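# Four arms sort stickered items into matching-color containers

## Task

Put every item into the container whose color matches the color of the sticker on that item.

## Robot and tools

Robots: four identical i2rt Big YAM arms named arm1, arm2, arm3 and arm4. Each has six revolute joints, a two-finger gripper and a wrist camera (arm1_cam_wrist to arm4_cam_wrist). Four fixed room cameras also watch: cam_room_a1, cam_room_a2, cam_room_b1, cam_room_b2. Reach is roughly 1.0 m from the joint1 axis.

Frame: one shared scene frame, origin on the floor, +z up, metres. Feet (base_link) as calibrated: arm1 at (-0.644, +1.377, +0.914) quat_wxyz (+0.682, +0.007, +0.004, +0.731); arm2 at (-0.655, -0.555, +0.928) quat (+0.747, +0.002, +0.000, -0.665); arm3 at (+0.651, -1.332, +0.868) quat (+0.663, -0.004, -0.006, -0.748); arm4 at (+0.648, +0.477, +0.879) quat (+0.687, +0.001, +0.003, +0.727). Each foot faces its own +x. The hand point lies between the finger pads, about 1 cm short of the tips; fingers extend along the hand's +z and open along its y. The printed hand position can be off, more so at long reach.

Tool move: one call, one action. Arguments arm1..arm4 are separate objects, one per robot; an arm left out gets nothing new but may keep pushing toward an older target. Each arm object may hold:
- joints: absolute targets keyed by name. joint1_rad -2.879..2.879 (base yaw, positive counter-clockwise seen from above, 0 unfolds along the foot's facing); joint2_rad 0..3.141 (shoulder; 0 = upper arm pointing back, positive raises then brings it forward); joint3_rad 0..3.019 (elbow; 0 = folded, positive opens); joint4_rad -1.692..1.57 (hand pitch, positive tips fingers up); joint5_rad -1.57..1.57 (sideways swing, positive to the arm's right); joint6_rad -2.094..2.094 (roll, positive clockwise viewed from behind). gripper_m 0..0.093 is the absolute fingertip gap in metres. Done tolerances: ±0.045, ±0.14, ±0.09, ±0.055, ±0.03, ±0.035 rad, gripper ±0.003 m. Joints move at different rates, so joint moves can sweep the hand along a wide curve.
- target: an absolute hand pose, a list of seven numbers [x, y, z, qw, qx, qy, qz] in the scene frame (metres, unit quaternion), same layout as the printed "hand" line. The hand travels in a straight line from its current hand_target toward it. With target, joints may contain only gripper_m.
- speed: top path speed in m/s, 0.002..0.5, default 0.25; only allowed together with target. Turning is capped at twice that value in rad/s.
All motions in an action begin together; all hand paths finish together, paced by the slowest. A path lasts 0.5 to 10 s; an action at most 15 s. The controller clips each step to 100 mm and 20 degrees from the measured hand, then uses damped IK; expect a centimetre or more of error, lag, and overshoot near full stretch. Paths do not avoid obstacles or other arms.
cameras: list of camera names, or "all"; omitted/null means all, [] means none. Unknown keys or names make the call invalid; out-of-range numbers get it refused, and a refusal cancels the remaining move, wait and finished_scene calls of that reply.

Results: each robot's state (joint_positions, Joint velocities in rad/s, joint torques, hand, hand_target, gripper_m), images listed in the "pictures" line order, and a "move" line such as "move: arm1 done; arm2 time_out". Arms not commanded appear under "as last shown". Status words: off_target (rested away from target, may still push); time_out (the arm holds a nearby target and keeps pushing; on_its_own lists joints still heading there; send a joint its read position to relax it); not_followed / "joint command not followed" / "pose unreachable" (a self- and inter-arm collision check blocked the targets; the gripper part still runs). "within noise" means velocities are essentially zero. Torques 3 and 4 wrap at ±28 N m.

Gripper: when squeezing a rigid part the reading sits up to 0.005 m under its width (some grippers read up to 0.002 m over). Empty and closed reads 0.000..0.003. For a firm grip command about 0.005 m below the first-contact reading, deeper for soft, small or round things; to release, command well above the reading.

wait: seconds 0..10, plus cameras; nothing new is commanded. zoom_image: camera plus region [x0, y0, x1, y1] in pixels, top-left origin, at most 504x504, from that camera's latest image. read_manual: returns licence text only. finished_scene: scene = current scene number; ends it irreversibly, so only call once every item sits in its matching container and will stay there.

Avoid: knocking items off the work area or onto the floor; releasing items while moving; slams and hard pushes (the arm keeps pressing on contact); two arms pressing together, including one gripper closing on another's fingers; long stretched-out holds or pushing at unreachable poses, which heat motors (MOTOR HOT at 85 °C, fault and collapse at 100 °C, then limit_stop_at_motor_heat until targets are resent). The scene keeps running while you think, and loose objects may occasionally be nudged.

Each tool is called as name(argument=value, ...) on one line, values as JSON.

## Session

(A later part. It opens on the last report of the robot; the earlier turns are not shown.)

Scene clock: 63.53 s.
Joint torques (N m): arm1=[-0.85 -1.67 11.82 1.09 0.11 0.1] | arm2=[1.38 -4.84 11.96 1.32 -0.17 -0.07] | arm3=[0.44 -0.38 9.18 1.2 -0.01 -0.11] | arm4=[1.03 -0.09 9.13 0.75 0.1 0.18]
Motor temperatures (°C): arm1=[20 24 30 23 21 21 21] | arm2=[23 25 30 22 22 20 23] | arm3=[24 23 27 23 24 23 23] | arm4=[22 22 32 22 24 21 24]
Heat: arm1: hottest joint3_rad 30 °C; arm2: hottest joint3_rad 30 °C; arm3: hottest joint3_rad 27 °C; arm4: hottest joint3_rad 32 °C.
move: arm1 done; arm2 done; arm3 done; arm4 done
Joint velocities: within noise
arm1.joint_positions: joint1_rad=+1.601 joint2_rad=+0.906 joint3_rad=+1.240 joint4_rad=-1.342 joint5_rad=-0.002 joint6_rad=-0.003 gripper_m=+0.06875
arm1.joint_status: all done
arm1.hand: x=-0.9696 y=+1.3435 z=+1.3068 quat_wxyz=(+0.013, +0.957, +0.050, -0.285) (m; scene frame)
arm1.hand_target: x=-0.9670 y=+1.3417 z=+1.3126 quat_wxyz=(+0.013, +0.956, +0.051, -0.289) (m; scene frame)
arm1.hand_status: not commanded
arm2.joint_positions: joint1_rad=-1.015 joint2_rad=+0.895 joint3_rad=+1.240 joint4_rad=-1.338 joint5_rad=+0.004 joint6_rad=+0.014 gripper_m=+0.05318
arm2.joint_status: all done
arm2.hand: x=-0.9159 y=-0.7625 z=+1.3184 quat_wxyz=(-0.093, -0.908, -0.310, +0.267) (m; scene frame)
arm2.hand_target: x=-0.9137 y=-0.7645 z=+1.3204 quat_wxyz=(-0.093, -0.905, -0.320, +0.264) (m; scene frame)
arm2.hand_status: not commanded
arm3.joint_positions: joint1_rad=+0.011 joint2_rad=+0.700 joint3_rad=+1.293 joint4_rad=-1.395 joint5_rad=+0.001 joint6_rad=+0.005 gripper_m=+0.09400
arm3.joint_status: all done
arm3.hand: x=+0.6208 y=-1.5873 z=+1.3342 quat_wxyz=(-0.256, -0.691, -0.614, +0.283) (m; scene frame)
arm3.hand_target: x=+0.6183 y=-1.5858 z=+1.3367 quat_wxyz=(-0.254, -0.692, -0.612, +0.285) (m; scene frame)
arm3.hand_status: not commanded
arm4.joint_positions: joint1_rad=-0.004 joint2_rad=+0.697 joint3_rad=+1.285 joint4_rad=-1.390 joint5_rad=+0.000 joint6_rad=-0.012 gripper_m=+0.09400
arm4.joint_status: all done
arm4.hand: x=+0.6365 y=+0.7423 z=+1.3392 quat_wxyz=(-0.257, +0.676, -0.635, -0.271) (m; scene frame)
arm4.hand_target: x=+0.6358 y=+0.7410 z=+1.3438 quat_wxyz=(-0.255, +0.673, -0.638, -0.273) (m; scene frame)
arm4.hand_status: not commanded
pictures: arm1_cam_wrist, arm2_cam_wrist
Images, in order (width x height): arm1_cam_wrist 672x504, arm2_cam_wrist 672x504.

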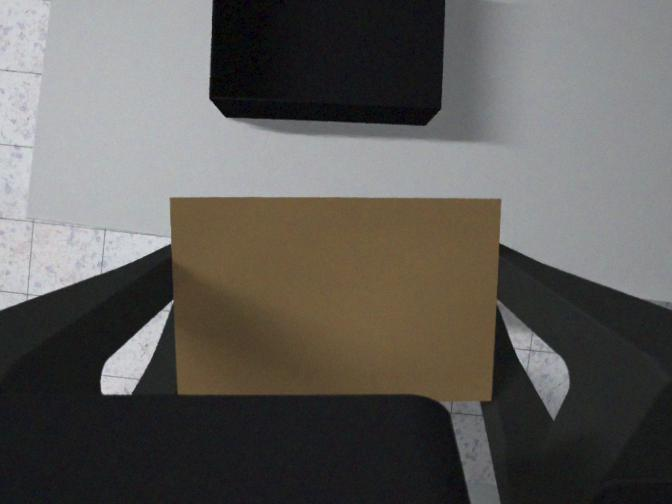

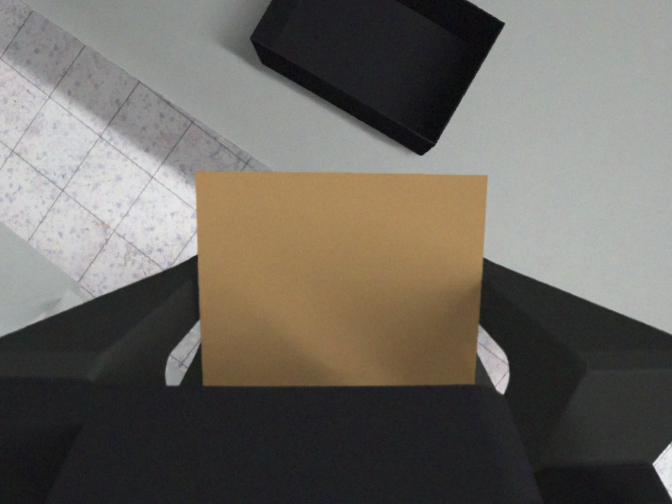

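move(arm1={"joints":{"joint1_rad":-0.4}}, arm2={"joints":{"joint1_rad":0.88}}, arm3={"joints":{"joint1_rad":-1.95}}, arm4={"joints":{"joint1_rad":1.0}}, cameras=[])

move(arm1={"joints":{"joint1_rad":-2.28}}, arm2={"target":[-0.24,-0.82,1.13,-0.2485,-0.2703,-0.9273,0.0724],"speed":0.25}, cameras=["arm1_cam_wrist","arm2_cam_wrist"])

move(arm1={"target":[-0.24,1.065,1.13,0.2447,0.3145,0.9133,-0.0843],"speed":0.25}, arm2={"target":[-0.04,-0.945,1.085,-0.2485,-0.2703,-0.9273,0.0724],"speed":0.2}, cameras=["arm1_cam_wrist"])

move(arm1={"target":[-0.05,0.915,1.085,0.2447,0.3145,0.9133,-0.0843],"speed":0.2}, arm2={"target":[-0.045,-0.942,1.022,-0.2485,-0.2703,-0.9273,0.0724],"speed":0.08}, cameras=["arm1_cam_wrist","arm2_cam_wrist"])

Scene clock: 77.53 s.
Joint torques (N m): arm1=[-2.32 -2.32 11.92 0.92 -0.06 0.06] | arm2=[1.03 -4.72 11.96 1.4 0.02 -0.06] | arm3=[0.44 -0.91 9.31 1.16 -0.03 -0.1] | arm4=[0.38 -0.38 9.09 0.84 0.12 0.15]
Motor temperatures (°C): arm1=[20 24 31 23 21 21 22] | arm2=[23 25 31 22 22 20 24] | arm3=[24 23 27 23 24 23 23] | arm4=[22 22 32 22 24 21 24]
Heat: arm1: hottest joint3_rad 31 °C; arm2: hottest joint3_rad 31 °C; arm3: hottest joint3_rad 27 °C; arm4: hottest joint3_rad 32 °C.
move: arm1 done; arm2 done; arm3 done; arm4 done
Joint velocities: within noise
arm1.joint_positions: joint1_rad=-0.395 joint2_rad=+0.906 joint3_rad=+1.240 joint4_rad=-1.342 joint5_rad=+0.002 joint6_rad=-0.003 gripper_m=+0.06876
arm1.joint_status: all done
arm1.hand: x=-0.5299 y=+1.6920 z=+1.3008 quat_wxyz=(-0.221, +0.559, -0.782, -0.166) (m; scene frame)
arm1.hand_target: x=-0.5294 y=+1.6893 z=+1.3066 quat_wxyz=(-0.224, +0.556, -0.783, -0.169) (m; scene frame)
arm1.hand_status: not commanded
arm2.joint_positions: joint1_rad=+0.877 joint2_rad=+0.896 joint3_rad=+1.240 joint4_rad=-1.338 joint5_rad=-0.001 joint6_rad=+0.013 gripper_m=+0.05323
arm2.joint_status: all done
arm2.hand: x=-0.3778 y=-0.7376 z=+1.3193 quat_wxyz=(-0.273, -0.279, -0.917, +0.077) (m; scene frame)
arm2.hand_target: x=-0.3779 y=-0.7368 z=+1.3215 quat_wxyz=(-0.271, -0.272, -0.920, +0.078) (m; scene frame)
arm2.hand_status: not commanded
arm3.joint_positions: joint1_rad=-1.939 joint2_rad=+0.701 joint3_rad=+1.293 joint4_rad=-1.395 joint5_rad=+0.001 joint6_rad=+0.005 gripper_m=+0.09402
arm3.joint_status: all done
arm3.hand: x=+0.4177 y=-1.2008 z=+1.3285 quat_wxyz=(+0.084, -0.900, +0.229, +0.362) (m; scene frame)
arm3.hand_target: x=+0.4203 y=-1.1990 z=+1.3312 quat_wxyz=(+0.087, -0.899, +0.232, +0.362) (m; scene frame)
arm3.hand_status: not commanded
arm4.joint_positions: joint1_rad=+0.997 joint2_rad=+0.697 joint3_rad=+1.285 joint4_rad=-1.390 joint5_rad=-0.001 joint6_rad=-0.012 gripper_m=+0.09401
arm4.joint_status: all done
arm4.hand: x=+0.4210 y=+0.6097 z=+1.3406 quat_wxyz=(-0.096, +0.897, -0.233, -0.364) (m; scene frame)
arm4.hand_target: x=+0.4218 y=+0.6085 z=+1.3453 quat_wxyz=(-0.094, +0.896, -0.237, -0.365) (m; scene frame)
arm4.hand_status: not commanded
pictures: none
No camera images: "cameras" was empty.

Scene clock: 79.47 s.
Joint torques (N m): arm1=[-1.85 -2.02 11.89 1.07 -0.03 0.07] | arm2=[1.55 -12.34 10.85 2.52 0.16 -0.04] | arm3=[0.56 -0.67 9.29 1.14 -0.03 -0.1] | arm4=[0.97 -0.32 9.13 0.73 0.1 0.14]
Motor temperatures (°C): arm1=[20 24 31 23 21 21 22] | arm2=[23 25 31 22 22 20 24] | arm3=[24 23 27 23 24 23 23] | arm4=[22 22 33 22 24 21 24]
Heat: arm1: hottest joint3_rad 31 °C; arm2: hottest joint3_rad 31 °C; arm3: hottest joint3_rad 27 °C; arm4: hottest joint3_rad 33 °C.
move: arm1 done; arm2 done
Joint velocities: within noise
arm1.joint_positions: joint1_rad=-2.275 joint2_rad=+0.906 joint3_rad=+1.240 joint4_rad=-1.342 joint5_rad=+0.002 joint6_rad=-0.003 gripper_m=+0.06877
arm1.joint_status: all done
arm1.hand: x=-0.3697 y=+1.1777 z=+1.2970 quat_wxyz=(-0.256, -0.299, -0.915, +0.089) (m; scene frame)
arm1.hand_target: x=-0.3723 y=+1.1780 z=+1.3029 quat_wxyz=(-0.260, -0.302, -0.913, +0.090) (m; scene frame)
arm1.hand_status: not commanded
arm2.joint_positions: joint1_rad=+0.880 joint2_rad=+1.337 joint3_rad=+1.078 joint4_rad=-0.803 joint5_rad=+0.001 joint6_rad=+0.013 gripper_m=+0.05323
arm2.joint_status: not commanded
arm2.hand: x=-0.2447 y=-0.8219 z=+1.1300 quat_wxyz=(-0.242, -0.280, -0.926, +0.068) (m; scene frame)
arm2.hand_target: x=-0.2400 y=-0.8199 z=+1.1302 quat_wxyz=(-0.249, -0.270, -0.927, +0.072) (m; scene frame)
arm2.hand_status: done (0.005 m and 1.4 deg from the pose sent, 0.248 m and 3.3 deg at the start)
arm3, arm4: as last shown
pictures: arm1_cam_wrist, arm2_cam_wrist
Images, in order (width x height): arm1_cam_wrist 672x504, arm2_cam_wrist 672x504.

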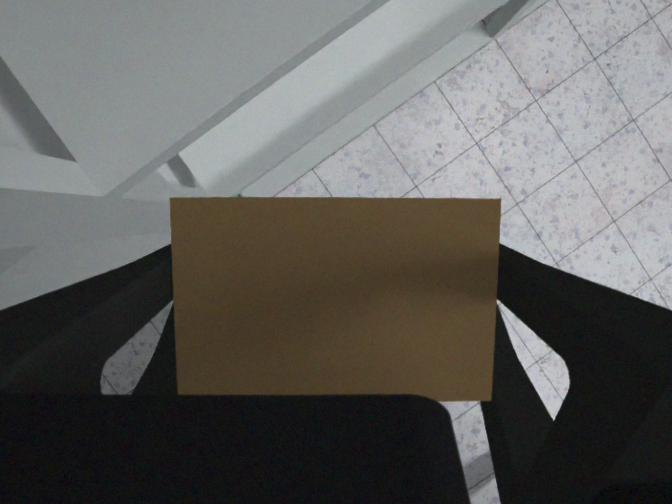

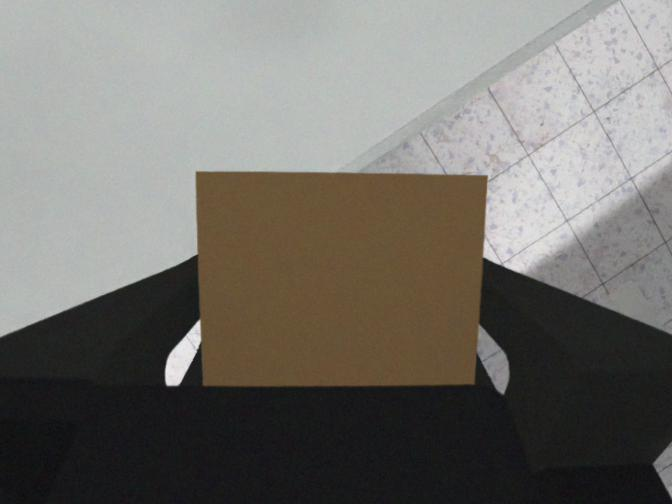

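Scene clock: 81.37 s.
Joint torques (N m): arm1=[-3.25 -9.64 12.6 1.57 -0.06 0.12] | arm2=[1.55 -20.6 16.75 1.22 0.16 -0.03] | arm3=[0.56 -0.97 9.31 1.14 -0.02 -0.1] | arm4=[1.03 -0.38 9.18 0.72 0.11 0.14]
Motor temperatures (°C): arm1=[20 24 31 23 21 21 22] | arm2=[23 25 32 22 22 20 24] | arm3=[24 23 27 23 24 23 23] | arm4=[22 22 33 22 24 21 24]
Heat: arm1: hottest joint3_rad 31 °C; arm2: hottest joint3_rad 32 °C; arm3: hottest joint3_rad 27 °C; arm4: hottest joint3_rad 33 °C.
move: arm1 off_target; arm2 off_target
Joint velocities: within noise
arm1.joint_positions: joint1_rad=-2.291 joint2_rad=+1.365 joint3_rad=+1.127 joint4_rad=-0.838 joint5_rad=-0.004 joint6_rad=-0.003 gripper_m=+0.06877
arm1.joint_status: not commanded
arm1.hand: x=-0.2436 y=+1.0745 z=+1.1154 quat_wxyz=(-0.225, -0.308, -0.921, +0.078) (m; scene frame)
arm1.hand_target: x=-0.2404 y=+1.0653 z=+1.1301 quat_wxyz=(-0.245, -0.314, -0.913, +0.084) (m; scene frame)
arm1.hand_status: off_target (0.018 m and 2.7 deg from the pose sent, 0.240 m and 2.3 deg at the start)
arm2.joint_positions: joint1_rad=+0.882 joint2_rad=+1.946 joint3_rad=+1.679 joint4_rad=-0.812 joint5_rad=+0.002 joint6_rad=+0.013 gripper_m=+0.05323
arm2.joint_status: not commanded
arm2.hand: x=-0.0601 y=-0.9398 z=+1.0688 quat_wxyz=(-0.234, -0.280, -0.929, +0.066) (m; scene frame)
arm2.hand_target: x=-0.0412 y=-0.9442 z=+1.0852 quat_wxyz=(-0.249, -0.270, -0.927, +0.073) (m; scene frame)
arm2.hand_status: off_target (0.026 m and 2.1 deg from the pose sent, 0.243 m and 1.4 deg at the start)
arm3, arm4: as last shown
pictures: arm1_cam_wrist
Images, in order (width x height): arm1_cam_wrist 672x504.

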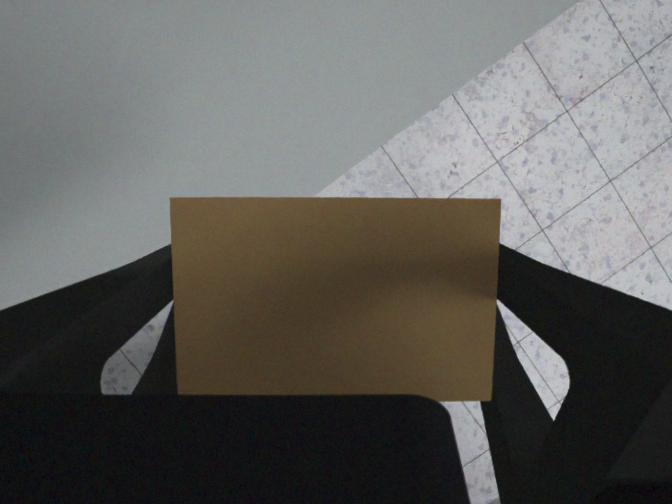

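Scene clock: 83.33 s.
Joint torques (N m): arm1=[-3.02 -18.32 17.32 0.84 -0.09 0.08] | arm2=[1.49 -20.13 10.33 2.65 0.14 -0.04] | arm3=[0.56 -0.79 9.31 1.16 -0.03 -0.11] | arm4=[1.26 -0.67 9.13 0.72 0.08 0.17]
Motor temperatures (°C): arm1=[20 24 31 23 21 21 22] | arm2=[23 25 32 22 22 20 24] | arm3=[24 23 27 23 24 23 23] | arm4=[22 22 33 22 24 21 24]
Heat: arm1: hottest joint3_rad 31 °C; arm2: hottest joint3_rad 32 °C; arm3: hottest joint3_rad 27 °C; arm4: hottest joint3_rad 33 °C.
move: arm1 off_target; arm2 off_target
Joint velocities: within noise
arm1.joint_positions: joint1_rad=-2.292 joint2_rad=+2.004 joint3_rad=+1.801 joint4_rad=-0.886 joint5_rad=-0.005 joint6_rad=-0.003 gripper_m=+0.06877
arm1.joint_status: not commanded
arm1.hand: x=-0.0608 y=+0.9337 z=+1.0547 quat_wxyz=(-0.219, -0.309, -0.922, +0.076) (m; scene frame)
arm1.hand_target: x=-0.0518 y=+0.9164 z=+1.0853 quat_wxyz=(-0.245, -0.314, -0.913, +0.085) (m; scene frame)
arm1.hand_status: off_target (0.037 m and 3.3 deg from the pose sent, 0.253 m and 2.6 deg at the start)
arm2.joint_positions: joint1_rad=+0.882 joint2_rad=+1.976 joint3_rad=+1.642 joint4_rad=-0.697 joint5_rad=+0.002 joint6_rad=+0.013 gripper_m=+0.05323
arm2.joint_status: not commanded
arm2.hand: x=-0.0494 y=-0.9462 z=+1.0433 quat_wxyz=(-0.256, -0.278, -0.923, +0.073) (m; scene frame)
arm2.hand_target: x=-0.0456 y=-0.9415 z=+1.0221 quat_wxyz=(-0.248, -0.270, -0.927, +0.072) (m; scene frame)
arm2.hand_status: off_target (0.022 m and 1.4 deg from the pose sent, 0.049 m and 2.1 deg at the start)
arm3, arm4: as last shown
pictures: arm1_cam_wrist, arm2_cam_wrist
Images, in order (width x height): arm1_cam_wrist 672x504, arm2_cam_wrist 672x504.

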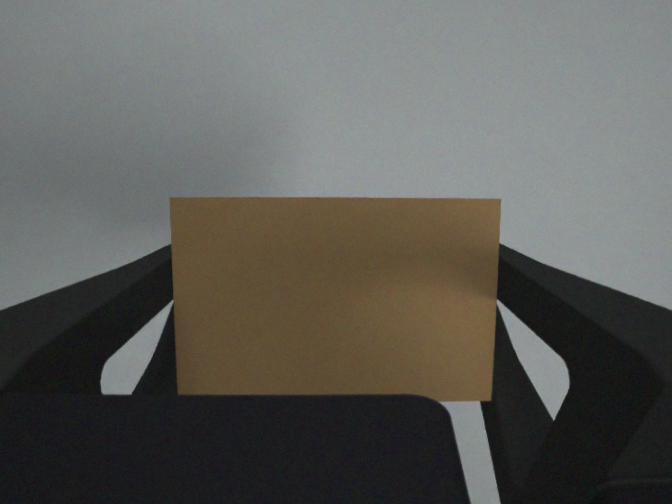

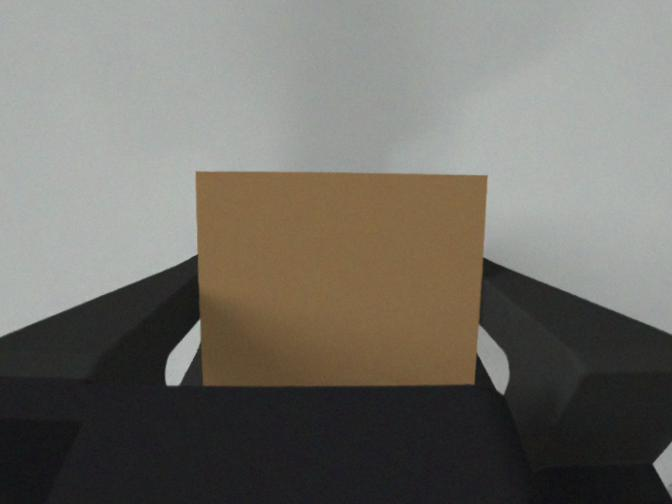

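move(arm1={"target":[-0.05,0.918,1.022,0.2447,0.3145,0.9133,-0.0843],"speed":0.08}, arm2={"target":[-0.045,-0.942,1.0,-0.2485,-0.2703,-0.9273,0.0724],"speed":0.06}, cameras=[])

move(arm1={"target":[-0.05,0.918,1.0,0.2447,0.3145,0.9133,-0.0843],"speed":0.05}, arm2={"target":[-0.045,-0.942,0.985,-0.2485,-0.2703,-0.9273,0.0724],"speed":0.05}, cameras=[])

move(arm1={"target":[-0.05,0.918,0.988,0.2447,0.3145,0.9133,-0.0843],"speed":0.05}, arm2={"target":[-0.045,-0.942,0.972,-0.2485,-0.2703,-0.9273,0.0724],"speed":0.05}, cameras=["arm1_cam_wrist","arm2_cam_wrist"])

Scene clock: 91.40 s.
Joint torques (N m): arm1=[-2.78 -18.67 11.41 1.81 0.06 0.13] | arm2=[1.55 -19.96 10.07 2.63 0.14 -0.04] | arm3=[0.67 -0.91 9.31 1.17 -0.02 -0.1] | arm4=[0.91 -0.21 9.14 0.75 0.09 0.16]
Motor temperatures (°C): arm1=[20 25 32 23 21 21 22] | arm2=[23 26 31 22 22 20 24] | arm3=[24 23 27 23 24 23 23] | arm4=[22 22 33 22 24 21 24]
Heat: arm1: hottest joint3_rad 32 °C; arm2: hottest joint3_rad 31 °C; arm3: hottest joint3_rad 27 °C; arm4: hottest joint3_rad 33 °C.
move: arm1 done; arm2 off_target
Joint velocities: within noise
arm1.joint_positions: joint1_rad=-2.292 joint2_rad=+2.042 joint3_rad=+1.760 joint4_rad=-0.770 joint5_rad=-0.005 joint6_rad=-0.001 gripper_m=+0.06877
arm1.joint_status: not commanded
arm1.hand: x=-0.0513 y=+0.9261 z=+1.0206 quat_wxyz=(-0.236, -0.308, -0.918, +0.081) (m; scene frame)
arm1.hand_target: x=-0.0501 y=+0.9181 z=+1.0221 quat_wxyz=(-0.245, -0.314, -0.913, +0.084) (m; scene frame)
arm1.hand_status: done (0.008 m and 1.4 deg from the pose sent, 0.038 m and 3.3 deg at the start)
arm2.joint_positions: joint1_rad=+0.882 joint2_rad=+1.996 joint3_rad=+1.618 joint4_rad=-0.649 joint5_rad=+0.002 joint6_rad=+0.013 gripper_m=+0.05323
arm2.joint_status: not commanded
arm2.hand: x=-0.0482 y=-0.9468 z=+1.0241 quat_wxyz=(-0.258, -0.278, -0.922, +0.073) (m; scene frame)
arm2.hand_target: x=-0.0456 y=-0.9415 z=+1.0003 quat_wxyz=(-0.248, -0.270, -0.927, +0.072) (m; scene frame)
arm2.hand_status: off_target (0.025 m and 1.6 deg from the pose sent, 0.044 m and 1.4 deg at the start)
arm3, arm4: as last shown
pictures: none
No camera images: "cameras" was empty.

Scene clock: 92.37 s.
Joint torques (N m): arm1=[-2.73 -18.08 11.07 2.02 0.04 0.14] | arm2=[1.44 -19.72 9.76 2.59 0.09 -0.04] | arm3=[0.44 -0.79 9.29 1.13 -0.03 -0.09] | arm4=[1.08 -0.09 9.17 0.83 0.1 0.17]
Motor temperatures (°C): arm1=[20 25 32 23 21 21 22] | arm2=[23 26 31 22 22 20 24] | arm3=[24 23 27 23 24 23 23] | arm4=[22 22 33 22 24 21 24]
Heat: arm1: hottest joint3_rad 32 °C; arm2: hottest joint3_rad 31 °C; arm3: hottest joint3_rad 27 °C; arm4: hottest joint3_rad 33 °C.
move: arm1 off_target; arm2 off_target
Joint velocities: within noise
arm1.joint_positions: joint1_rad=-2.292 joint2_rad=+2.050 joint3_rad=+1.736 joint4_rad=-0.721 joint5_rad=-0.005 joint6_rad=+0.000 gripper_m=+0.06877
arm1.joint_status: not commanded
arm1.hand: x=-0.0496 y=+0.9248 z=+1.0089 quat_wxyz=(-0.244, -0.308, -0.916, +0.084) (m; scene frame)
arm1.hand_target: x=-0.0502 y=+0.9183 z=+0.9999 quat_wxyz=(-0.245, -0.314, -0.913, +0.084) (m; scene frame)
arm1.hand_status: off_target (0.011 m and 0.8 deg from the pose sent, 0.022 m and 1.4 deg at the start)
arm2.joint_positions: joint1_rad=+0.882 joint2_rad=+2.006 joint3_rad=+1.604 joint4_rad=-0.615 joint5_rad=+0.003 joint6_rad=+0.013 gripper_m=+0.05323
arm2.joint_status: not commanded
arm2.hand: x=-0.0468 y=-0.9479 z=+1.0145 quat_wxyz=(-0.263, -0.278, -0.921, +0.075) (m; scene frame)
arm2.hand_target: x=-0.0460 y=-0.9415 z=+0.9855 quat_wxyz=(-0.248, -0.270, -0.927, +0.072) (m; scene frame)
arm2.hand_status: off_target (0.030 m and 2.0 deg from the pose sent, 0.040 m and 1.6 deg at the start)
arm3, arm4: as last shown
pictures: none
No camera images: "cameras" was empty.

Scene clock: 93.33 s.
Joint torques (N m): arm1=[-2.26 -16.26 10.24 1.85 0.02 0.11] | arm2=[1.49 -18.43 9.13 2.63 0.08 -0.04] | arm3=[0.5 -1.03 9.32 1.17 -0.02 -0.09] | arm4=[1.2 -0.21 9.33 0.75 0.11 0.15]
Motor temperatures (°C): arm1=[20 25 32 23 21 21 22] | arm2=[23 26 31 22 22 20 24] | arm3=[24 23 27 23 24 23 23] | arm4=[22 22 33 22 24 21 24]
Heat: arm1: hottest joint3_rad 32 °C; arm2: hottest joint3_rad 31 °C; arm3: hottest joint3_rad 27 °C; arm4: hottest joint3_rad 33 °C.
move: arm1 off_target; arm2 off_target
Joint velocities: within noise
arm1.joint_positions: joint1_rad=-2.292 joint2_rad=+2.050 joint3_rad=+1.729 joint4_rad=-0.695 joint5_rad=-0.005 joint6_rad=+0.001 gripper_m=+0.06877
arm1.joint_status: not commanded
arm1.hand: x=-0.0471 y=+0.9229 z=+1.0087 quat_wxyz=(-0.252, -0.307, -0.913, +0.086) (m; scene frame)
arm1.hand_target: x=-0.0505 y=+0.9185 z=+0.9882 quat_wxyz=(-0.245, -0.314, -0.913, +0.084) (m; scene frame)
arm1.hand_status: off_target (0.022 m and 1.2 deg from the pose sent, 0.022 m and 0.8 deg at the start)
arm2.joint_positions: joint1_rad=+0.882 joint2_rad=+2.006 joint3_rad=+1.596 joint4_rad=-0.588 joint5_rad=+0.003 joint6_rad=+0.013 gripper_m=+0.05323
arm2.joint_status: not commanded
arm2.hand: x=-0.0444 y=-0.9495 z=+1.0144 quat_wxyz=(-0.272, -0.277, -0.918, +0.078) (m; scene frame)
arm2.hand_target: x=-0.0469 y=-0.9410 z=+0.9731 quat_wxyz=(-0.248, -0.270, -0.927, +0.072) (m; scene frame)
arm2.hand_status: off_target (0.043 m and 3.0 deg from the pose sent, 0.043 m and 2.0 deg at the start)
arm3, arm4: as last shown
pictures: arm1_cam_wrist, arm2_cam_wrist
Images, in order (width x height): arm1_cam_wrist 672x504, arm2_cam_wrist 672x504.

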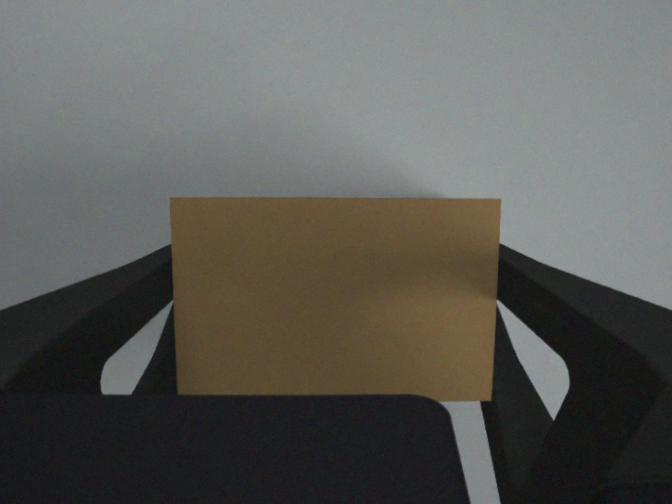

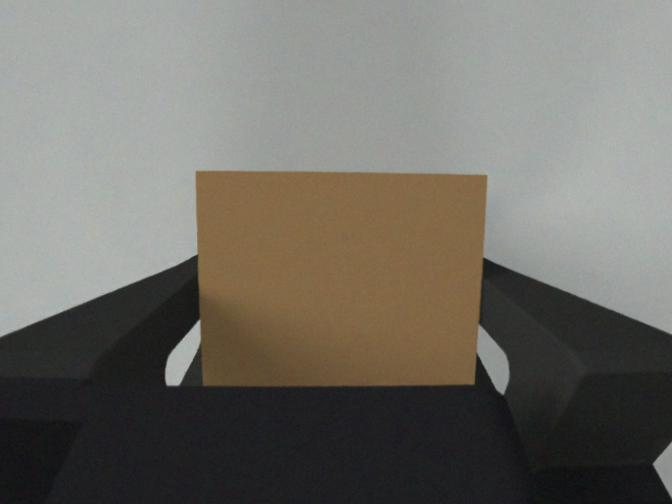

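move(arm1={"target":[-0.05,0.92,1.01,0.2447,0.3145,0.9133,-0.0843],"speed":0.05,"joints":{"gripper_m":0.085}}, arm2={"target":[-0.045,-0.942,1.012,-0.2485,-0.2703,-0.9273,0.0724],"speed":0.05,"joints":{"gripper_m":0.072}}, cameras=["arm1_cam_wrist","arm2_cam_wrist"])

move(arm1={"target":[-0.075,0.94,1.08,0.2447,0.3145,0.9133,-0.0843],"speed":0.1,"joints":{"gripper_m":0.093}}, arm2={"target":[-0.075,-0.92,1.08,-0.2485,-0.2703,-0.9273,0.0724],"speed":0.1,"joints":{"gripper_m":0.085}}, cameras=["arm1_cam_wrist","arm2_cam_wrist"])

move(arm1={"target":[-0.26,1.09,1.16,0.2447,0.3145,0.9133,-0.0843],"speed":0.3}, arm2={"target":[-0.26,-0.81,1.16,-0.2485,-0.2703,-0.9273,0.0724],"speed":0.3}, arm3={"target":[0.30,-1.16,1.13,0.0795,-0.9205,0.2683,0.2726],"speed":0.35}, arm4={"target":[0.30,0.66,1.13,0.0925,-0.9066,0.3122,0.2685],"speed":0.35}, cameras=[])

move(arm1={"joints":{"joint2_rad":0.7,"joint3_rad":1.4,"joint4_rad":-1.5}}, arm2={"joints":{"joint2_rad":0.7,"joint3_rad":1.4,"joint4_rad":-1.5}}, arm3={"target":[-0.03,-0.955,1.10,0.0795,-0.9205,0.2683,0.2726],"speed":0.25}, arm4={"target":[-0.03,0.918,1.085,0.0925,-0.9066,0.3122,0.2685],"speed":0.25}, cameras=["arm3_cam_wrist","arm4_cam_wrist"])

Scene clock: 105.03 s.
Joint torques (N m): arm1=[-2.37 -18.61 12.7 0.85 0.07 0.08] | arm2=[1.55 -22.01 13.11 0.51 0.08 0.02] | arm3=[0.5 -0.79 9.32 1.16 -0.03 -0.1] | arm4=[0.79 -0.03 9.07 0.79 0.11 0.12]
Motor temperatures (°C): arm1=[20 26 32 23 21 21 22] | arm2=[23 25 31 22 22 20 24] | arm3=[24 23 27 23 24 23 23] | arm4=[22 22 34 22 24 21 24]
Heat: arm1: hottest joint3_rad 32 °C; arm2: hottest joint3_rad 31 °C; arm3: hottest joint3_rad 27 °C; arm4: hottest joint3_rad 34 °C.
move: arm1 done; arm2 done
Joint velocities: within noise
arm1.joint_positions: joint1_rad=-2.292 joint2_rad=+2.053 joint3_rad=+1.725 joint4_rad=-0.711 joint5_rad=-0.005 joint6_rad=+0.002 gripper_m=+0.08496
arm1.joint_status: all done
arm1.hand: x=-0.0509 y=+0.9258 z=+1.0027 quat_wxyz=(-0.242, -0.309, -0.916, +0.083) (m; scene frame)
arm1.hand_target: x=-0.0501 y=+0.9202 z=+1.0099 quat_wxyz=(-0.245, -0.314, -0.913, +0.084) (m; scene frame)
arm1.hand_status: done (0.009 m and 0.8 deg from the pose sent, 0.004 m and 1.2 deg at the start)
arm2.joint_positions: joint1_rad=+0.882 joint2_rad=+2.007 joint3_rad=+1.594 joint4_rad=-0.623 joint5_rad=+0.003 joint6_rad=+0.008 gripper_m=+0.07193
arm2.joint_status: all done
arm2.hand: x=-0.0513 y=-0.9451 z=+1.0081 quat_wxyz=(-0.254, -0.276, -0.924, +0.073) (m; scene frame)
arm2.hand_target: x=-0.0452 y=-0.9419 z=+1.0119 quat_wxyz=(-0.249, -0.270, -0.927, +0.072) (m; scene frame)
arm2.hand_status: done (0.008 m and 1.0 deg from the pose sent, 0.008 m and 3.0 deg at the start)
arm3, arm4: as last shown
pictures: arm1_cam_wrist, arm2_cam_wrist
Images, in order (width x height): arm1_cam_wrist 672x504, arm2_cam_wrist 672x504.

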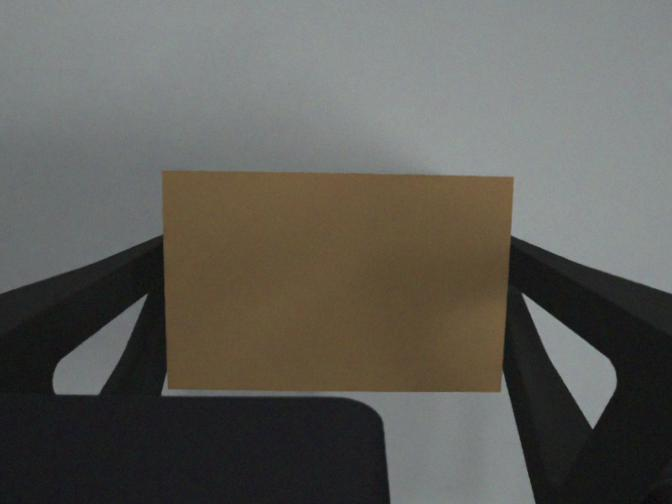

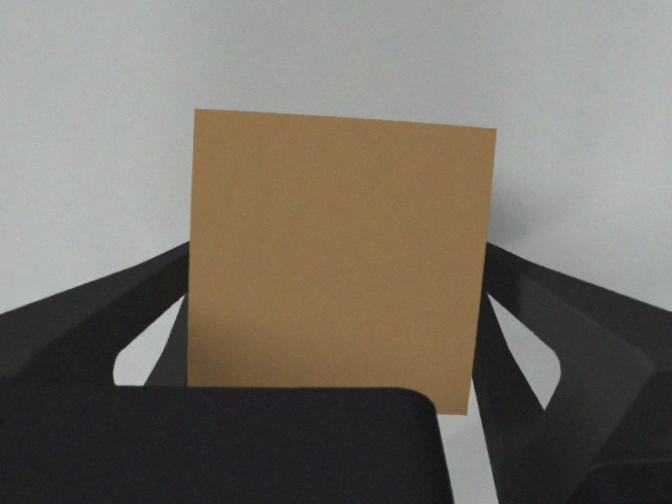

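Scene clock: 106.53 s.
Joint torques (N m): arm1=[-3.08 -18.61 11.14 0.77 -0.02 0.1] | arm2=[1.49 -21.66 10.07 1.25 0.15 0.06] | arm3=[0.44 -0.85 9.29 1.13 -0.03 -0.1] | arm4=[0.56 0.09 9.16 0.85 0.09 0.14]
Motor temperatures (°C): arm1=[20 26 32 23 21 21 22] | arm2=[23 26 31 22 22 20 24] | arm3=[24 23 27 23 24 23 23] | arm4=[22 22 34 22 24 21 24]
Heat: arm1: hottest joint3_rad 32 °C; arm2: hottest joint3_rad 31 °C; arm3: hottest joint3_rad 27 °C; arm4: hottest joint3_rad 34 °C.
move: arm1 off_target; arm2 off_target
Joint velocities: within noise
arm1.joint_positions: joint1_rad=-2.292 joint2_rad=+1.934 joint3_rad=+1.718 joint4_rad=-0.824 joint5_rad=-0.003 joint6_rad=+0.006 gripper_m=+0.09294
arm1.joint_status: all done
arm1.hand: x=-0.0712 y=+0.9411 z=+1.0701 quat_wxyz=(-0.242, -0.311, -0.915, +0.083) (m; scene frame)
arm1.hand_target: x=-0.0748 y=+0.9401 z=+1.0801 quat_wxyz=(-0.245, -0.314, -0.913, +0.084) (m; scene frame)
arm1.hand_status: off_target (0.011 m and 0.6 deg from the pose sent, 0.082 m and 0.7 deg at the start)
arm2.joint_positions: joint1_rad=+0.887 joint2_rad=+1.867 joint3_rad=+1.589 joint4_rad=-0.746 joint5_rad=+0.004 joint6_rad=+0.007 gripper_m=+0.08490
arm2.joint_status: all done
arm2.hand: x=-0.0715 y=-0.9284 z=+1.0859 quat_wxyz=(-0.260, -0.273, -0.923, +0.075) (m; scene frame)
arm2.hand_target: x=-0.0750 y=-0.9201 z=+1.0801 quat_wxyz=(-0.249, -0.270, -0.927, +0.072) (m; scene frame)
arm2.hand_status: off_target (0.011 m and 1.4 deg from the pose sent, 0.080 m and 1.0 deg at the start)
arm3.joint_positions: joint1_rad=-1.939 joint2_rad=+0.701 joint3_rad=+1.293 joint4_rad=-1.395 joint5_rad=+0.001 joint6_rad=+0.005 gripper_m=+0.09402
arm3.joint_status: not commanded
arm3.hand: x=+0.4177 y=-1.2008 z=+1.3285 quat_wxyz=(+0.084, -0.900, +0.229, +0.362) (m; scene frame)
arm3.hand_target: x=+0.4203 y=-1.1990 z=+1.3312 quat_wxyz=(+0.087, -0.899, +0.232, +0.362) (m; scene frame)
arm3.hand_status: not commanded
arm4.joint_positions: joint1_rad=+0.997 joint2_rad=+0.697 joint3_rad=+1.285 joint4_rad=-1.390 joint5_rad=-0.001 joint6_rad=-0.012 gripper_m=+0.09401
arm4.joint_status: not commanded
arm4.hand: x=+0.4210 y=+0.6097 z=+1.3406 quat_wxyz=(-0.096, +0.897, -0.233, -0.364) (m; scene frame)
arm4.hand_target: x=+0.4218 y=+0.6085 z=+1.3453 quat_wxyz=(-0.094, +0.896, -0.237, -0.365) (m; scene frame)
arm4.hand_status: not commanded
pictures: arm1_cam_wrist, arm2_cam_wrist
Images, in order (width x height): arm1_cam_wrist 672x504, arm2_cam_wrist 672x504.

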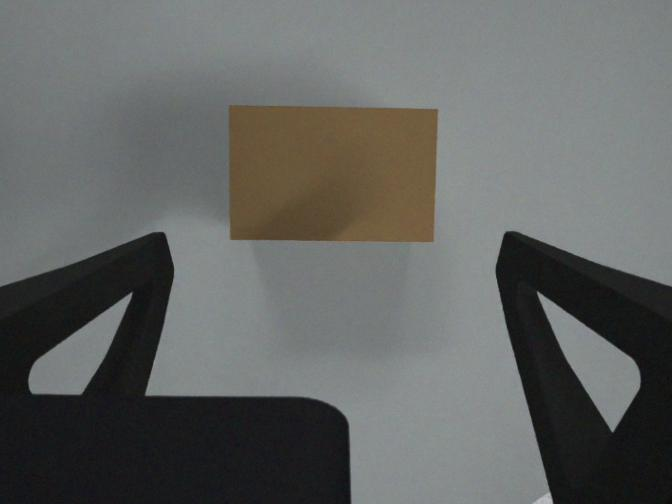

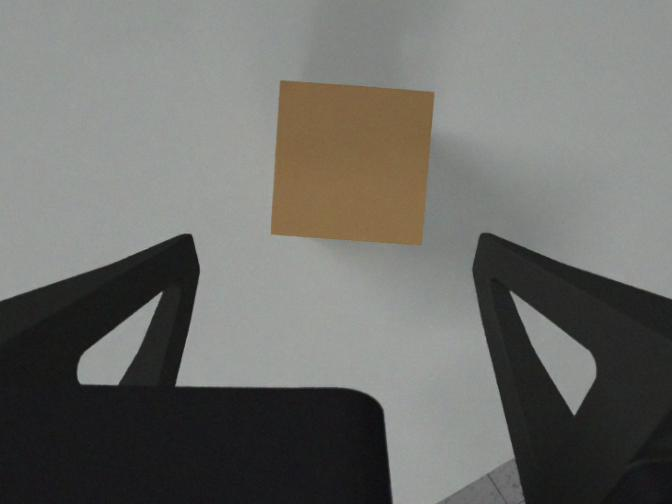

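Scene clock: 108.10 s.
Joint torques (N m): arm1=[-1.2 -6.89 11.81 0.96 0.11 0.11] | arm2=[0.5 -10.58 10.43 1.26 -0.1 -0.04] | arm3=[2.26 -7.53 9.72 1.7 0.19 0.03] | arm4=[1.44 -7.41 9.7 1.5 0.33 0.15]
Motor temperatures (°C): arm1=[20 26 32 23 21 21 22] | arm2=[23 26 31 22 22 20 24] | arm3=[24 23 27 23 24 23 23] | arm4=[22 22 33 22 24 21 24]
Heat: arm1: hottest joint3_rad 32 °C; arm2: hottest joint3_rad 31 °C; arm3: hottest joint3_rad 27 °C; arm4: hottest joint3_rad 33 °C.
move: arm1 done; arm2 off_target; arm3 done; arm4 done
Joint velocities: within noise
arm1.joint_positions: joint1_rad=-2.292 joint2_rad=+1.257 joint3_rad=+1.132 joint4_rad=-0.898 joint5_rad=+0.001 joint6_rad=+0.012 gripper_m=+0.09294
arm1.joint_status: not commanded
arm1.hand: x=-0.2616 y=+1.0866 z=+1.1615 quat_wxyz=(-0.249, -0.314, -0.912, +0.087) (m; scene frame)
arm1.hand_target: x=-0.2599 y=+1.0900 z=+1.1600 quat_wxyz=(-0.245, -0.314, -0.913, +0.084) (m; scene frame)
arm1.hand_status: done (0.004 m and 0.6 deg from the pose sent, 0.257 m and 0.6 deg at the start)
arm2.joint_positions: joint1_rad=+0.887 joint2_rad=+1.254 joint3_rad=+1.098 joint4_rad=-0.858 joint5_rad=+0.004 joint6_rad=+0.007 gripper_m=+0.08490
arm2.joint_status: not commanded
arm2.hand: x=-0.2548 y=-0.8123 z=+1.1716 quat_wxyz=(-0.264, -0.273, -0.922, +0.076) (m; scene frame)
arm2.hand_target: x=-0.2601 y=-0.8099 z=+1.1602 quat_wxyz=(-0.249, -0.270, -0.927, +0.072) (m; scene frame)
arm2.hand_status: off_target (0.013 m and 2.0 deg from the pose sent, 0.235 m and 1.4 deg at the start)
arm3.joint_positions: joint1_rad=-1.866 joint2_rad=+1.004 joint3_rad=+0.958 joint4_rad=-0.971 joint5_rad=+0.097 joint6_rad=+0.125 gripper_m=+0.09402
arm3.joint_status: not commanded
arm3.hand: x=+0.3042 y=-1.1564 z=+1.1251 quat_wxyz=(+0.080, -0.923, +0.271, +0.261) (m; scene frame)
arm3.hand_target: x=+0.3001 y=-1.1600 z=+1.1301 quat_wxyz=(+0.079, -0.921, +0.268, +0.273) (m; scene frame)
arm3.hand_status: done (0.007 m and 1.4 deg from the pose sent, 0.234 m and 11.4 deg at the start)
arm4.joint_positions: joint1_rad=+1.088 joint2_rad=+1.029 joint3_rad=+0.930 joint4_rad=-0.944 joint5_rad=+0.132 joint6_rad=+0.189 gripper_m=+0.09401
arm4.joint_status: not commanded
arm4.hand: x=+0.3054 y=+0.6597 z=+1.1215 quat_wxyz=(-0.092, +0.912, -0.309, -0.253) (m; scene frame)
arm4.hand_target: x=+0.3001 y=+0.6599 z=+1.1301 quat_wxyz=(-0.092, +0.907, -0.312, -0.269) (m; scene frame)
arm4.hand_status: done (0.010 m and 2.0 deg from the pose sent, 0.248 m and 14.3 deg at the start)
pictures: none
No camera images: "cameras" was empty.

Scene clock: 110.73 s.
Joint torques (N m): arm1=[-0.91 2.32 9.78 1.16 0.09 0.12] | arm2=[0.62 -0.85 9.09 1.65 -0.1 -0.04] | arm3=[0.62 -23.82 14.45 0.65 -0.03 -0.13] | arm4=[0.73 -25.29 13.12 0.49 0.03 -0.11]
Motor temperatures (°C): arm1=[20 26 32 23 21 21 22] | arm2=[23 26 31 22 22 20 24] | arm3=[24 23 28 23 24 23 23] | arm4=[22 22 34 22 24 21 24]
Heat: arm1: hottest joint3_rad 32 °C; arm2: hottest joint3_rad 31 °C; arm3: hottest joint3_rad 28 °C; arm4: hottest joint3_rad 34 °C.
move: arm1 done; arm2 done; arm3 off_target; arm4 off_target
Joint velocities: within noise
arm1.joint_positions: joint1_rad=-2.292 joint2_rad=+0.703 joint3_rad=+1.396 joint4_rad=-1.492 joint5_rad=+0.002 joint6_rad=+0.012 gripper_m=+0.09294
arm1.joint_status: all done
arm1.hand: x=-0.4440 y=+1.2282 z=+1.4055 quat_wxyz=(-0.350, -0.302, -0.879, +0.120) (m; scene frame)
arm1.hand_target: x=-0.4453 y=+1.2314 z=+1.4067 quat_wxyz=(-0.350, -0.302, -0.879, +0.118) (m; scene frame)
arm1.hand_status: not commanded
arm2.joint_positions: joint1_rad=+0.887 joint2_rad=+0.703 joint3_rad=+1.406 joint4_rad=-1.486 joint5_rad=+0.004 joint6_rad=+0.007 gripper_m=+0.08490
arm2.joint_status: all done
arm2.hand: x=-0.4521 y=-0.6879 z=+1.4287 quat_wxyz=(-0.369, -0.263, -0.885, +0.106) (m; scene frame)
arm2.hand_target: x=-0.4547 y=-0.6866 z=+1.4241 quat_wxyz=(-0.361, -0.260, -0.890, +0.105) (m; scene frame)
arm2.hand_status: not commanded
arm3.joint_positions: joint1_rad=-1.926 joint2_rad=+2.044 joint3_rad=+2.020 joint4_rad=-1.003 joint5_rad=+0.055 joint6_rad=+0.066 gripper_m=+0.09402
arm3.joint_status: not commanded
arm3.hand: x=-0.0236 y=-0.9698 z=+1.0789 quat_wxyz=(+0.074, -0.926, +0.267, +0.255) (m; scene frame)
arm3.hand_target: x=-0.0287 y=-0.9557 z=+1.1001 quat_wxyz=(+0.080, -0.920, +0.268, +0.273) (m; scene frame)
arm3.hand_status: off_target (0.027 m and 2.2 deg from the pose sent, 0.391 m and 1.4 deg at the start)
arm4.joint_positions: joint1_rad=+0.958 joint2_rad=+2.153 joint3_rad=+2.138 joint4_rad=-1.005 joint5_rad=+0.064 joint6_rad=+0.096 gripper_m=+0.09401
arm4.joint_status: not commanded
arm4.hand: x=-0.0224 y=+0.9086 z=+1.0756 quat_wxyz=(-0.090, +0.908, -0.317, -0.260) (m; scene frame)
arm4.hand_target: x=-0.0293 y=+0.9175 z=+1.0851 quat_wxyz=(-0.093, +0.906, -0.312, -0.269) (m; scene frame)
arm4.hand_status: off_target (0.015 m and 1.2 deg from the pose sent, 0.425 m and 2.0 deg at the start)
pictures: arm3_cam_wrist, arm4_cam_wrist
Images, in order (width x height): arm3_cam_wrist 672x504, arm4_cam_wrist 672x504.

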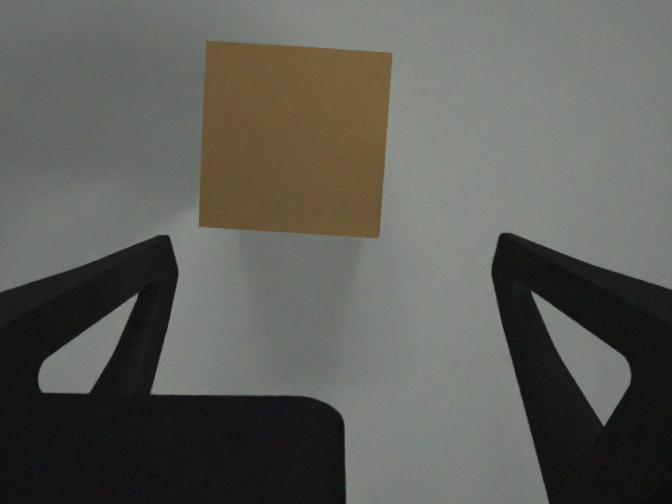

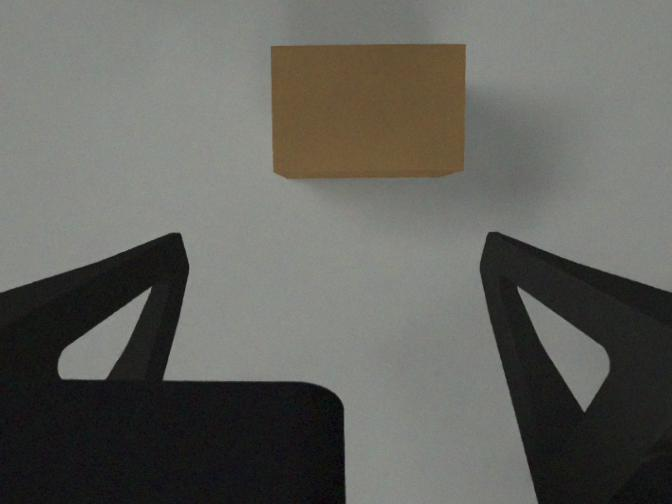

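move(arm3={"target":[-0.058,-0.957,1.088,0.0878,-0.9119,0.2963,0.2701],"speed":0.12}, arm4={"target":[-0.052,0.958,1.06,0.0925,-0.9066,0.3122,0.2685],"speed":0.12}, cameras=["arm3_cam_wrist","arm4_cam_wrist"])

Scene clock: 119.83 s.
Joint torques (N m): arm1=[-0.62 2.02 9.87 1.42 0.09 0.11] | arm2=[0.56 -0.85 9.09 1.62 -0.11 -0.04] | arm3=[2.61 -24.47 14.53 0.69 0.18 0.02] | arm4=[1.26 -26.64 13.04 0.32 0 -0.08]
Motor temperatures (°C): arm1=[20 25 33 23 21 21 22] | arm2=[23 25 30 22 22 20 23] | arm3=[24 23 30 23 24 23 23] | arm4=[22 23 36 22 24 21 24]
Heat: arm1: hottest joint3_rad 33 °C; arm2: hottest joint3_rad 30 °C; arm3: hottest joint3_rad 30 °C; arm4: hottest joint3_rad 36 °C.
move: arm3 off_target; arm4 off_target
Joint velocities: within noise
arm1, arm2: as last shown
arm3.joint_positions: joint1_rad=-1.926 joint2_rad=+2.125 joint3_rad=+2.131 joint4_rad=-1.034 joint5_rad=+0.098 joint6_rad=+0.127 gripper_m=+0.09402
arm3.joint_status: not commanded
arm3.hand: x=-0.0412 y=-0.9524 z=+1.0709 quat_wxyz=(+0.087, -0.916, +0.300, +0.253) (m; scene frame)
arm3.hand_target: x=-0.0567 y=-0.9576 z=+1.0881 quat_wxyz=(+0.088, -0.912, +0.296, +0.271) (m; scene frame)
arm3.hand_status: off_target (0.024 m and 2.1 deg from the pose sent, 0.038 m and 4.4 deg at the start)
arm4.joint_positions: joint1_rad=+0.923 joint2_rad=+2.316 joint3_rad=+2.365 joint4_rad=-1.062 joint5_rad=+0.047 joint6_rad=+0.071 gripper_m=+0.09401
arm4.joint_status: not commanded
arm4.hand: x=-0.0442 y=+0.9531 z=+1.0538 quat_wxyz=(-0.090, +0.906, -0.319, -0.262) (m; scene frame)
arm4.hand_target: x=-0.0515 y=+0.9575 z=+1.0601 quat_wxyz=(-0.093, +0.906, -0.312, -0.270) (m; scene frame)
arm4.hand_status: off_target (0.011 m and 1.1 deg from the pose sent, 0.060 m and 1.2 deg at the start)
pictures: arm3_cam_wrist, arm4_cam_wrist
Images, in order (width x height): arm3_cam_wrist 672x504, arm4_cam_wrist 672x504.

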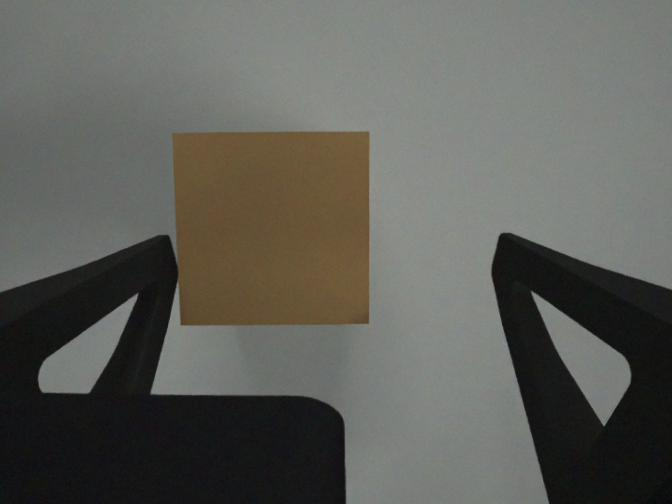

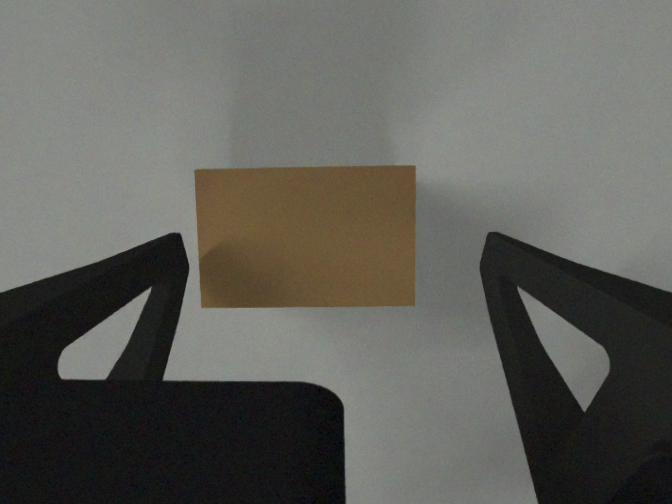

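move(arm3={"target":[-0.066,-0.977,1.085,0.0878,-0.9119,0.2963,0.2701],"speed":0.12}, arm4={"target":[-0.057,0.940,1.057,0.0925,-0.9066,0.3122,0.2685],"speed":0.12}, cameras=["arm3_cam_wrist","arm4_cam_wrist"])

Scene clock: 129.67 s.
Joint torques (N m): arm1=[-0.26 1.96 9.7 1.09 0.11 0.1] | arm2=[0.5 -0.85 9.05 1.65 -0.1 -0.04] | arm3=[1.85 -24.94 13.49 0.98 0.19 0.03] | arm4=[1.32 -28.4 9.83 1.13 0.26 0.1]
Motor temperatures (°C): arm1=[20 25 33 23 21 21 22] | arm2=[23 25 30 22 22 20 23] | arm3=[24 24 32 23 24 23 23] | arm4=[22 23 36 22 24 21 24]
Heat: arm1: hottest joint3_rad 33 °C; arm2: hottest joint3_rad 30 °C; arm3: hottest joint3_rad 32 °C; arm4: hottest joint3_rad 36 °C.
move: arm3 off_target; arm4 done
Joint velocities: within noise
arm1, arm2: as last shown
arm3.joint_positions: joint1_rad=-1.888 joint2_rad=+2.125 joint3_rad=+2.131 joint4_rad=-1.034 joint5_rad=+0.115 joint6_rad=+0.153 gripper_m=+0.09402
arm3.joint_status: not commanded
arm3.hand: x=-0.0538 y=-0.9768 z=+1.0715 quat_wxyz=(+0.087, -0.916, +0.296, +0.255) (m; scene frame)
arm3.hand_target: x=-0.0652 y=-0.9774 z=+1.0851 quat_wxyz=(+0.088, -0.912, +0.296, +0.270) (m; scene frame)
arm3.hand_status: off_target (0.018 m and 1.9 deg from the pose sent, 0.038 m and 2.1 deg at the start)
arm4.joint_positions: joint1_rad=+0.944 joint2_rad=+2.316 joint3_rad=+2.365 joint4_rad=-1.064 joint5_rad=+0.053 joint6_rad=+0.071 gripper_m=+0.09401
arm4.joint_status: not commanded
arm4.hand: x=-0.0529 y=+0.9393 z=+1.0537 quat_wxyz=(-0.090, +0.910, -0.310, -0.261) (m; scene frame)
arm4.hand_target: x=-0.0569 y=+0.9400 z=+1.0571 quat_wxyz=(-0.092, +0.907, -0.312, -0.269) (m; scene frame)
arm4.hand_status: done (0.005 m and 1.0 deg from the pose sent, 0.019 m and 1.1 deg at the start)
pictures: arm3_cam_wrist, arm4_cam_wrist
Images, in order (width x height): arm3_cam_wrist 672x504, arm4_cam_wrist 672x504.

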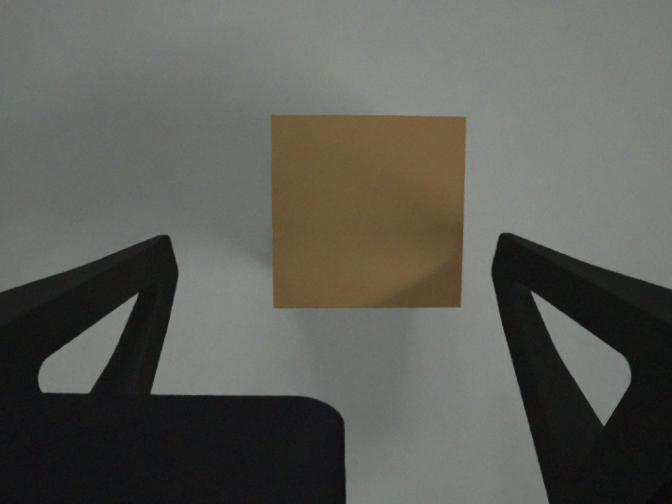

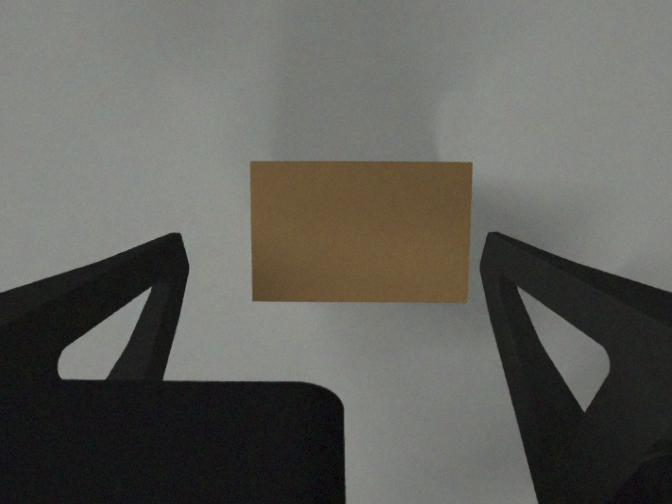

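move(arm3={"target":[-0.064,-0.972,1.055,0.0878,-0.9119,0.2963,0.2701],"speed":0.12}, arm4={"target":[-0.0535,0.9515,1.05,0.0925,-0.9066,0.3122,0.2685],"speed":0.12}, cameras=["arm3_cam_wrist","arm4_cam_wrist"])

Scene clock: 136.13 s.
Joint torques (N m): arm1=[-1.67 1.96 9.68 1.11 0.12 0.13] | arm2=[0.5 -0.97 9.07 1.63 -0.11 -0.03] | arm3=[1.44 -24.41 9.39 1.73 0.02 -0.04] | arm4=[0.38 -27.28 10.02 1.43 0.01 0.01]
Motor temperatures (°C): arm1=[20 25 33 23 21 21 22] | arm2=[23 25 30 22 22 20 23] | arm3=[24 25 32 23 24 23 23] | arm4=[22 23 35 22 24 21 24]
Heat: arm1: hottest joint3_rad 33 °C; arm2: hottest joint3_rad 30 °C; arm3: hottest joint3_rad 32 °C; arm4: hottest joint3_rad 35 °C.
move: arm3 off_target; arm4 done
Joint velocities: within noise
arm1, arm2: as last shown
arm3.joint_positions: joint1_rad=-1.888 joint2_rad=+2.125 joint3_rad=+2.110 joint4_rad=-0.975 joint5_rad=+0.115 joint6_rad=+0.153 gripper_m=+0.09402
arm3.joint_status: not commanded
arm3.hand: x=-0.0609 y=-0.9736 z=+1.0677 quat_wxyz=(+0.089, -0.911, +0.296, +0.272) (m; scene frame)
arm3.hand_target: x=-0.0637 y=-0.9722 z=+1.0549 quat_wxyz=(+0.088, -0.912, +0.296, +0.270) (m; scene frame)
arm3.hand_status: off_target (0.013 m and 0.3 deg from the pose sent, 0.020 m and 1.9 deg at the start)
arm4.joint_positions: joint1_rad=+0.938 joint2_rad=+2.316 joint3_rad=+2.365 joint4_rad=-1.061 joint5_rad=+0.052 joint6_rad=+0.071 gripper_m=+0.09401
arm4.joint_status: not commanded
arm4.hand: x=-0.0507 y=+0.9437 z=+1.0540 quat_wxyz=(-0.091, +0.908, -0.313, -0.262) (m; scene frame)
arm4.hand_target: x=-0.0533 y=+0.9513 z=+1.0501 quat_wxyz=(-0.093, +0.907, -0.312, -0.269) (m; scene frame)
arm4.hand_status: done (0.009 m and 0.8 deg from the pose sent, 0.013 m and 1.0 deg at the start)
pictures: arm3_cam_wrist, arm4_cam_wrist
Images, in order (width x height): arm3_cam_wrist 672x504, arm4_cam_wrist 672x504.

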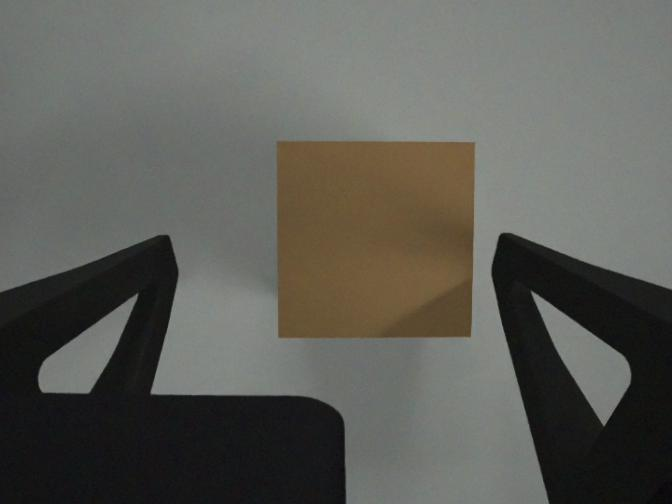

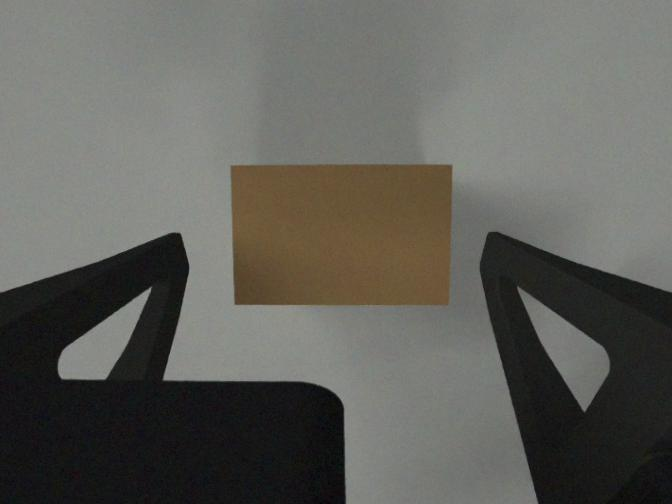

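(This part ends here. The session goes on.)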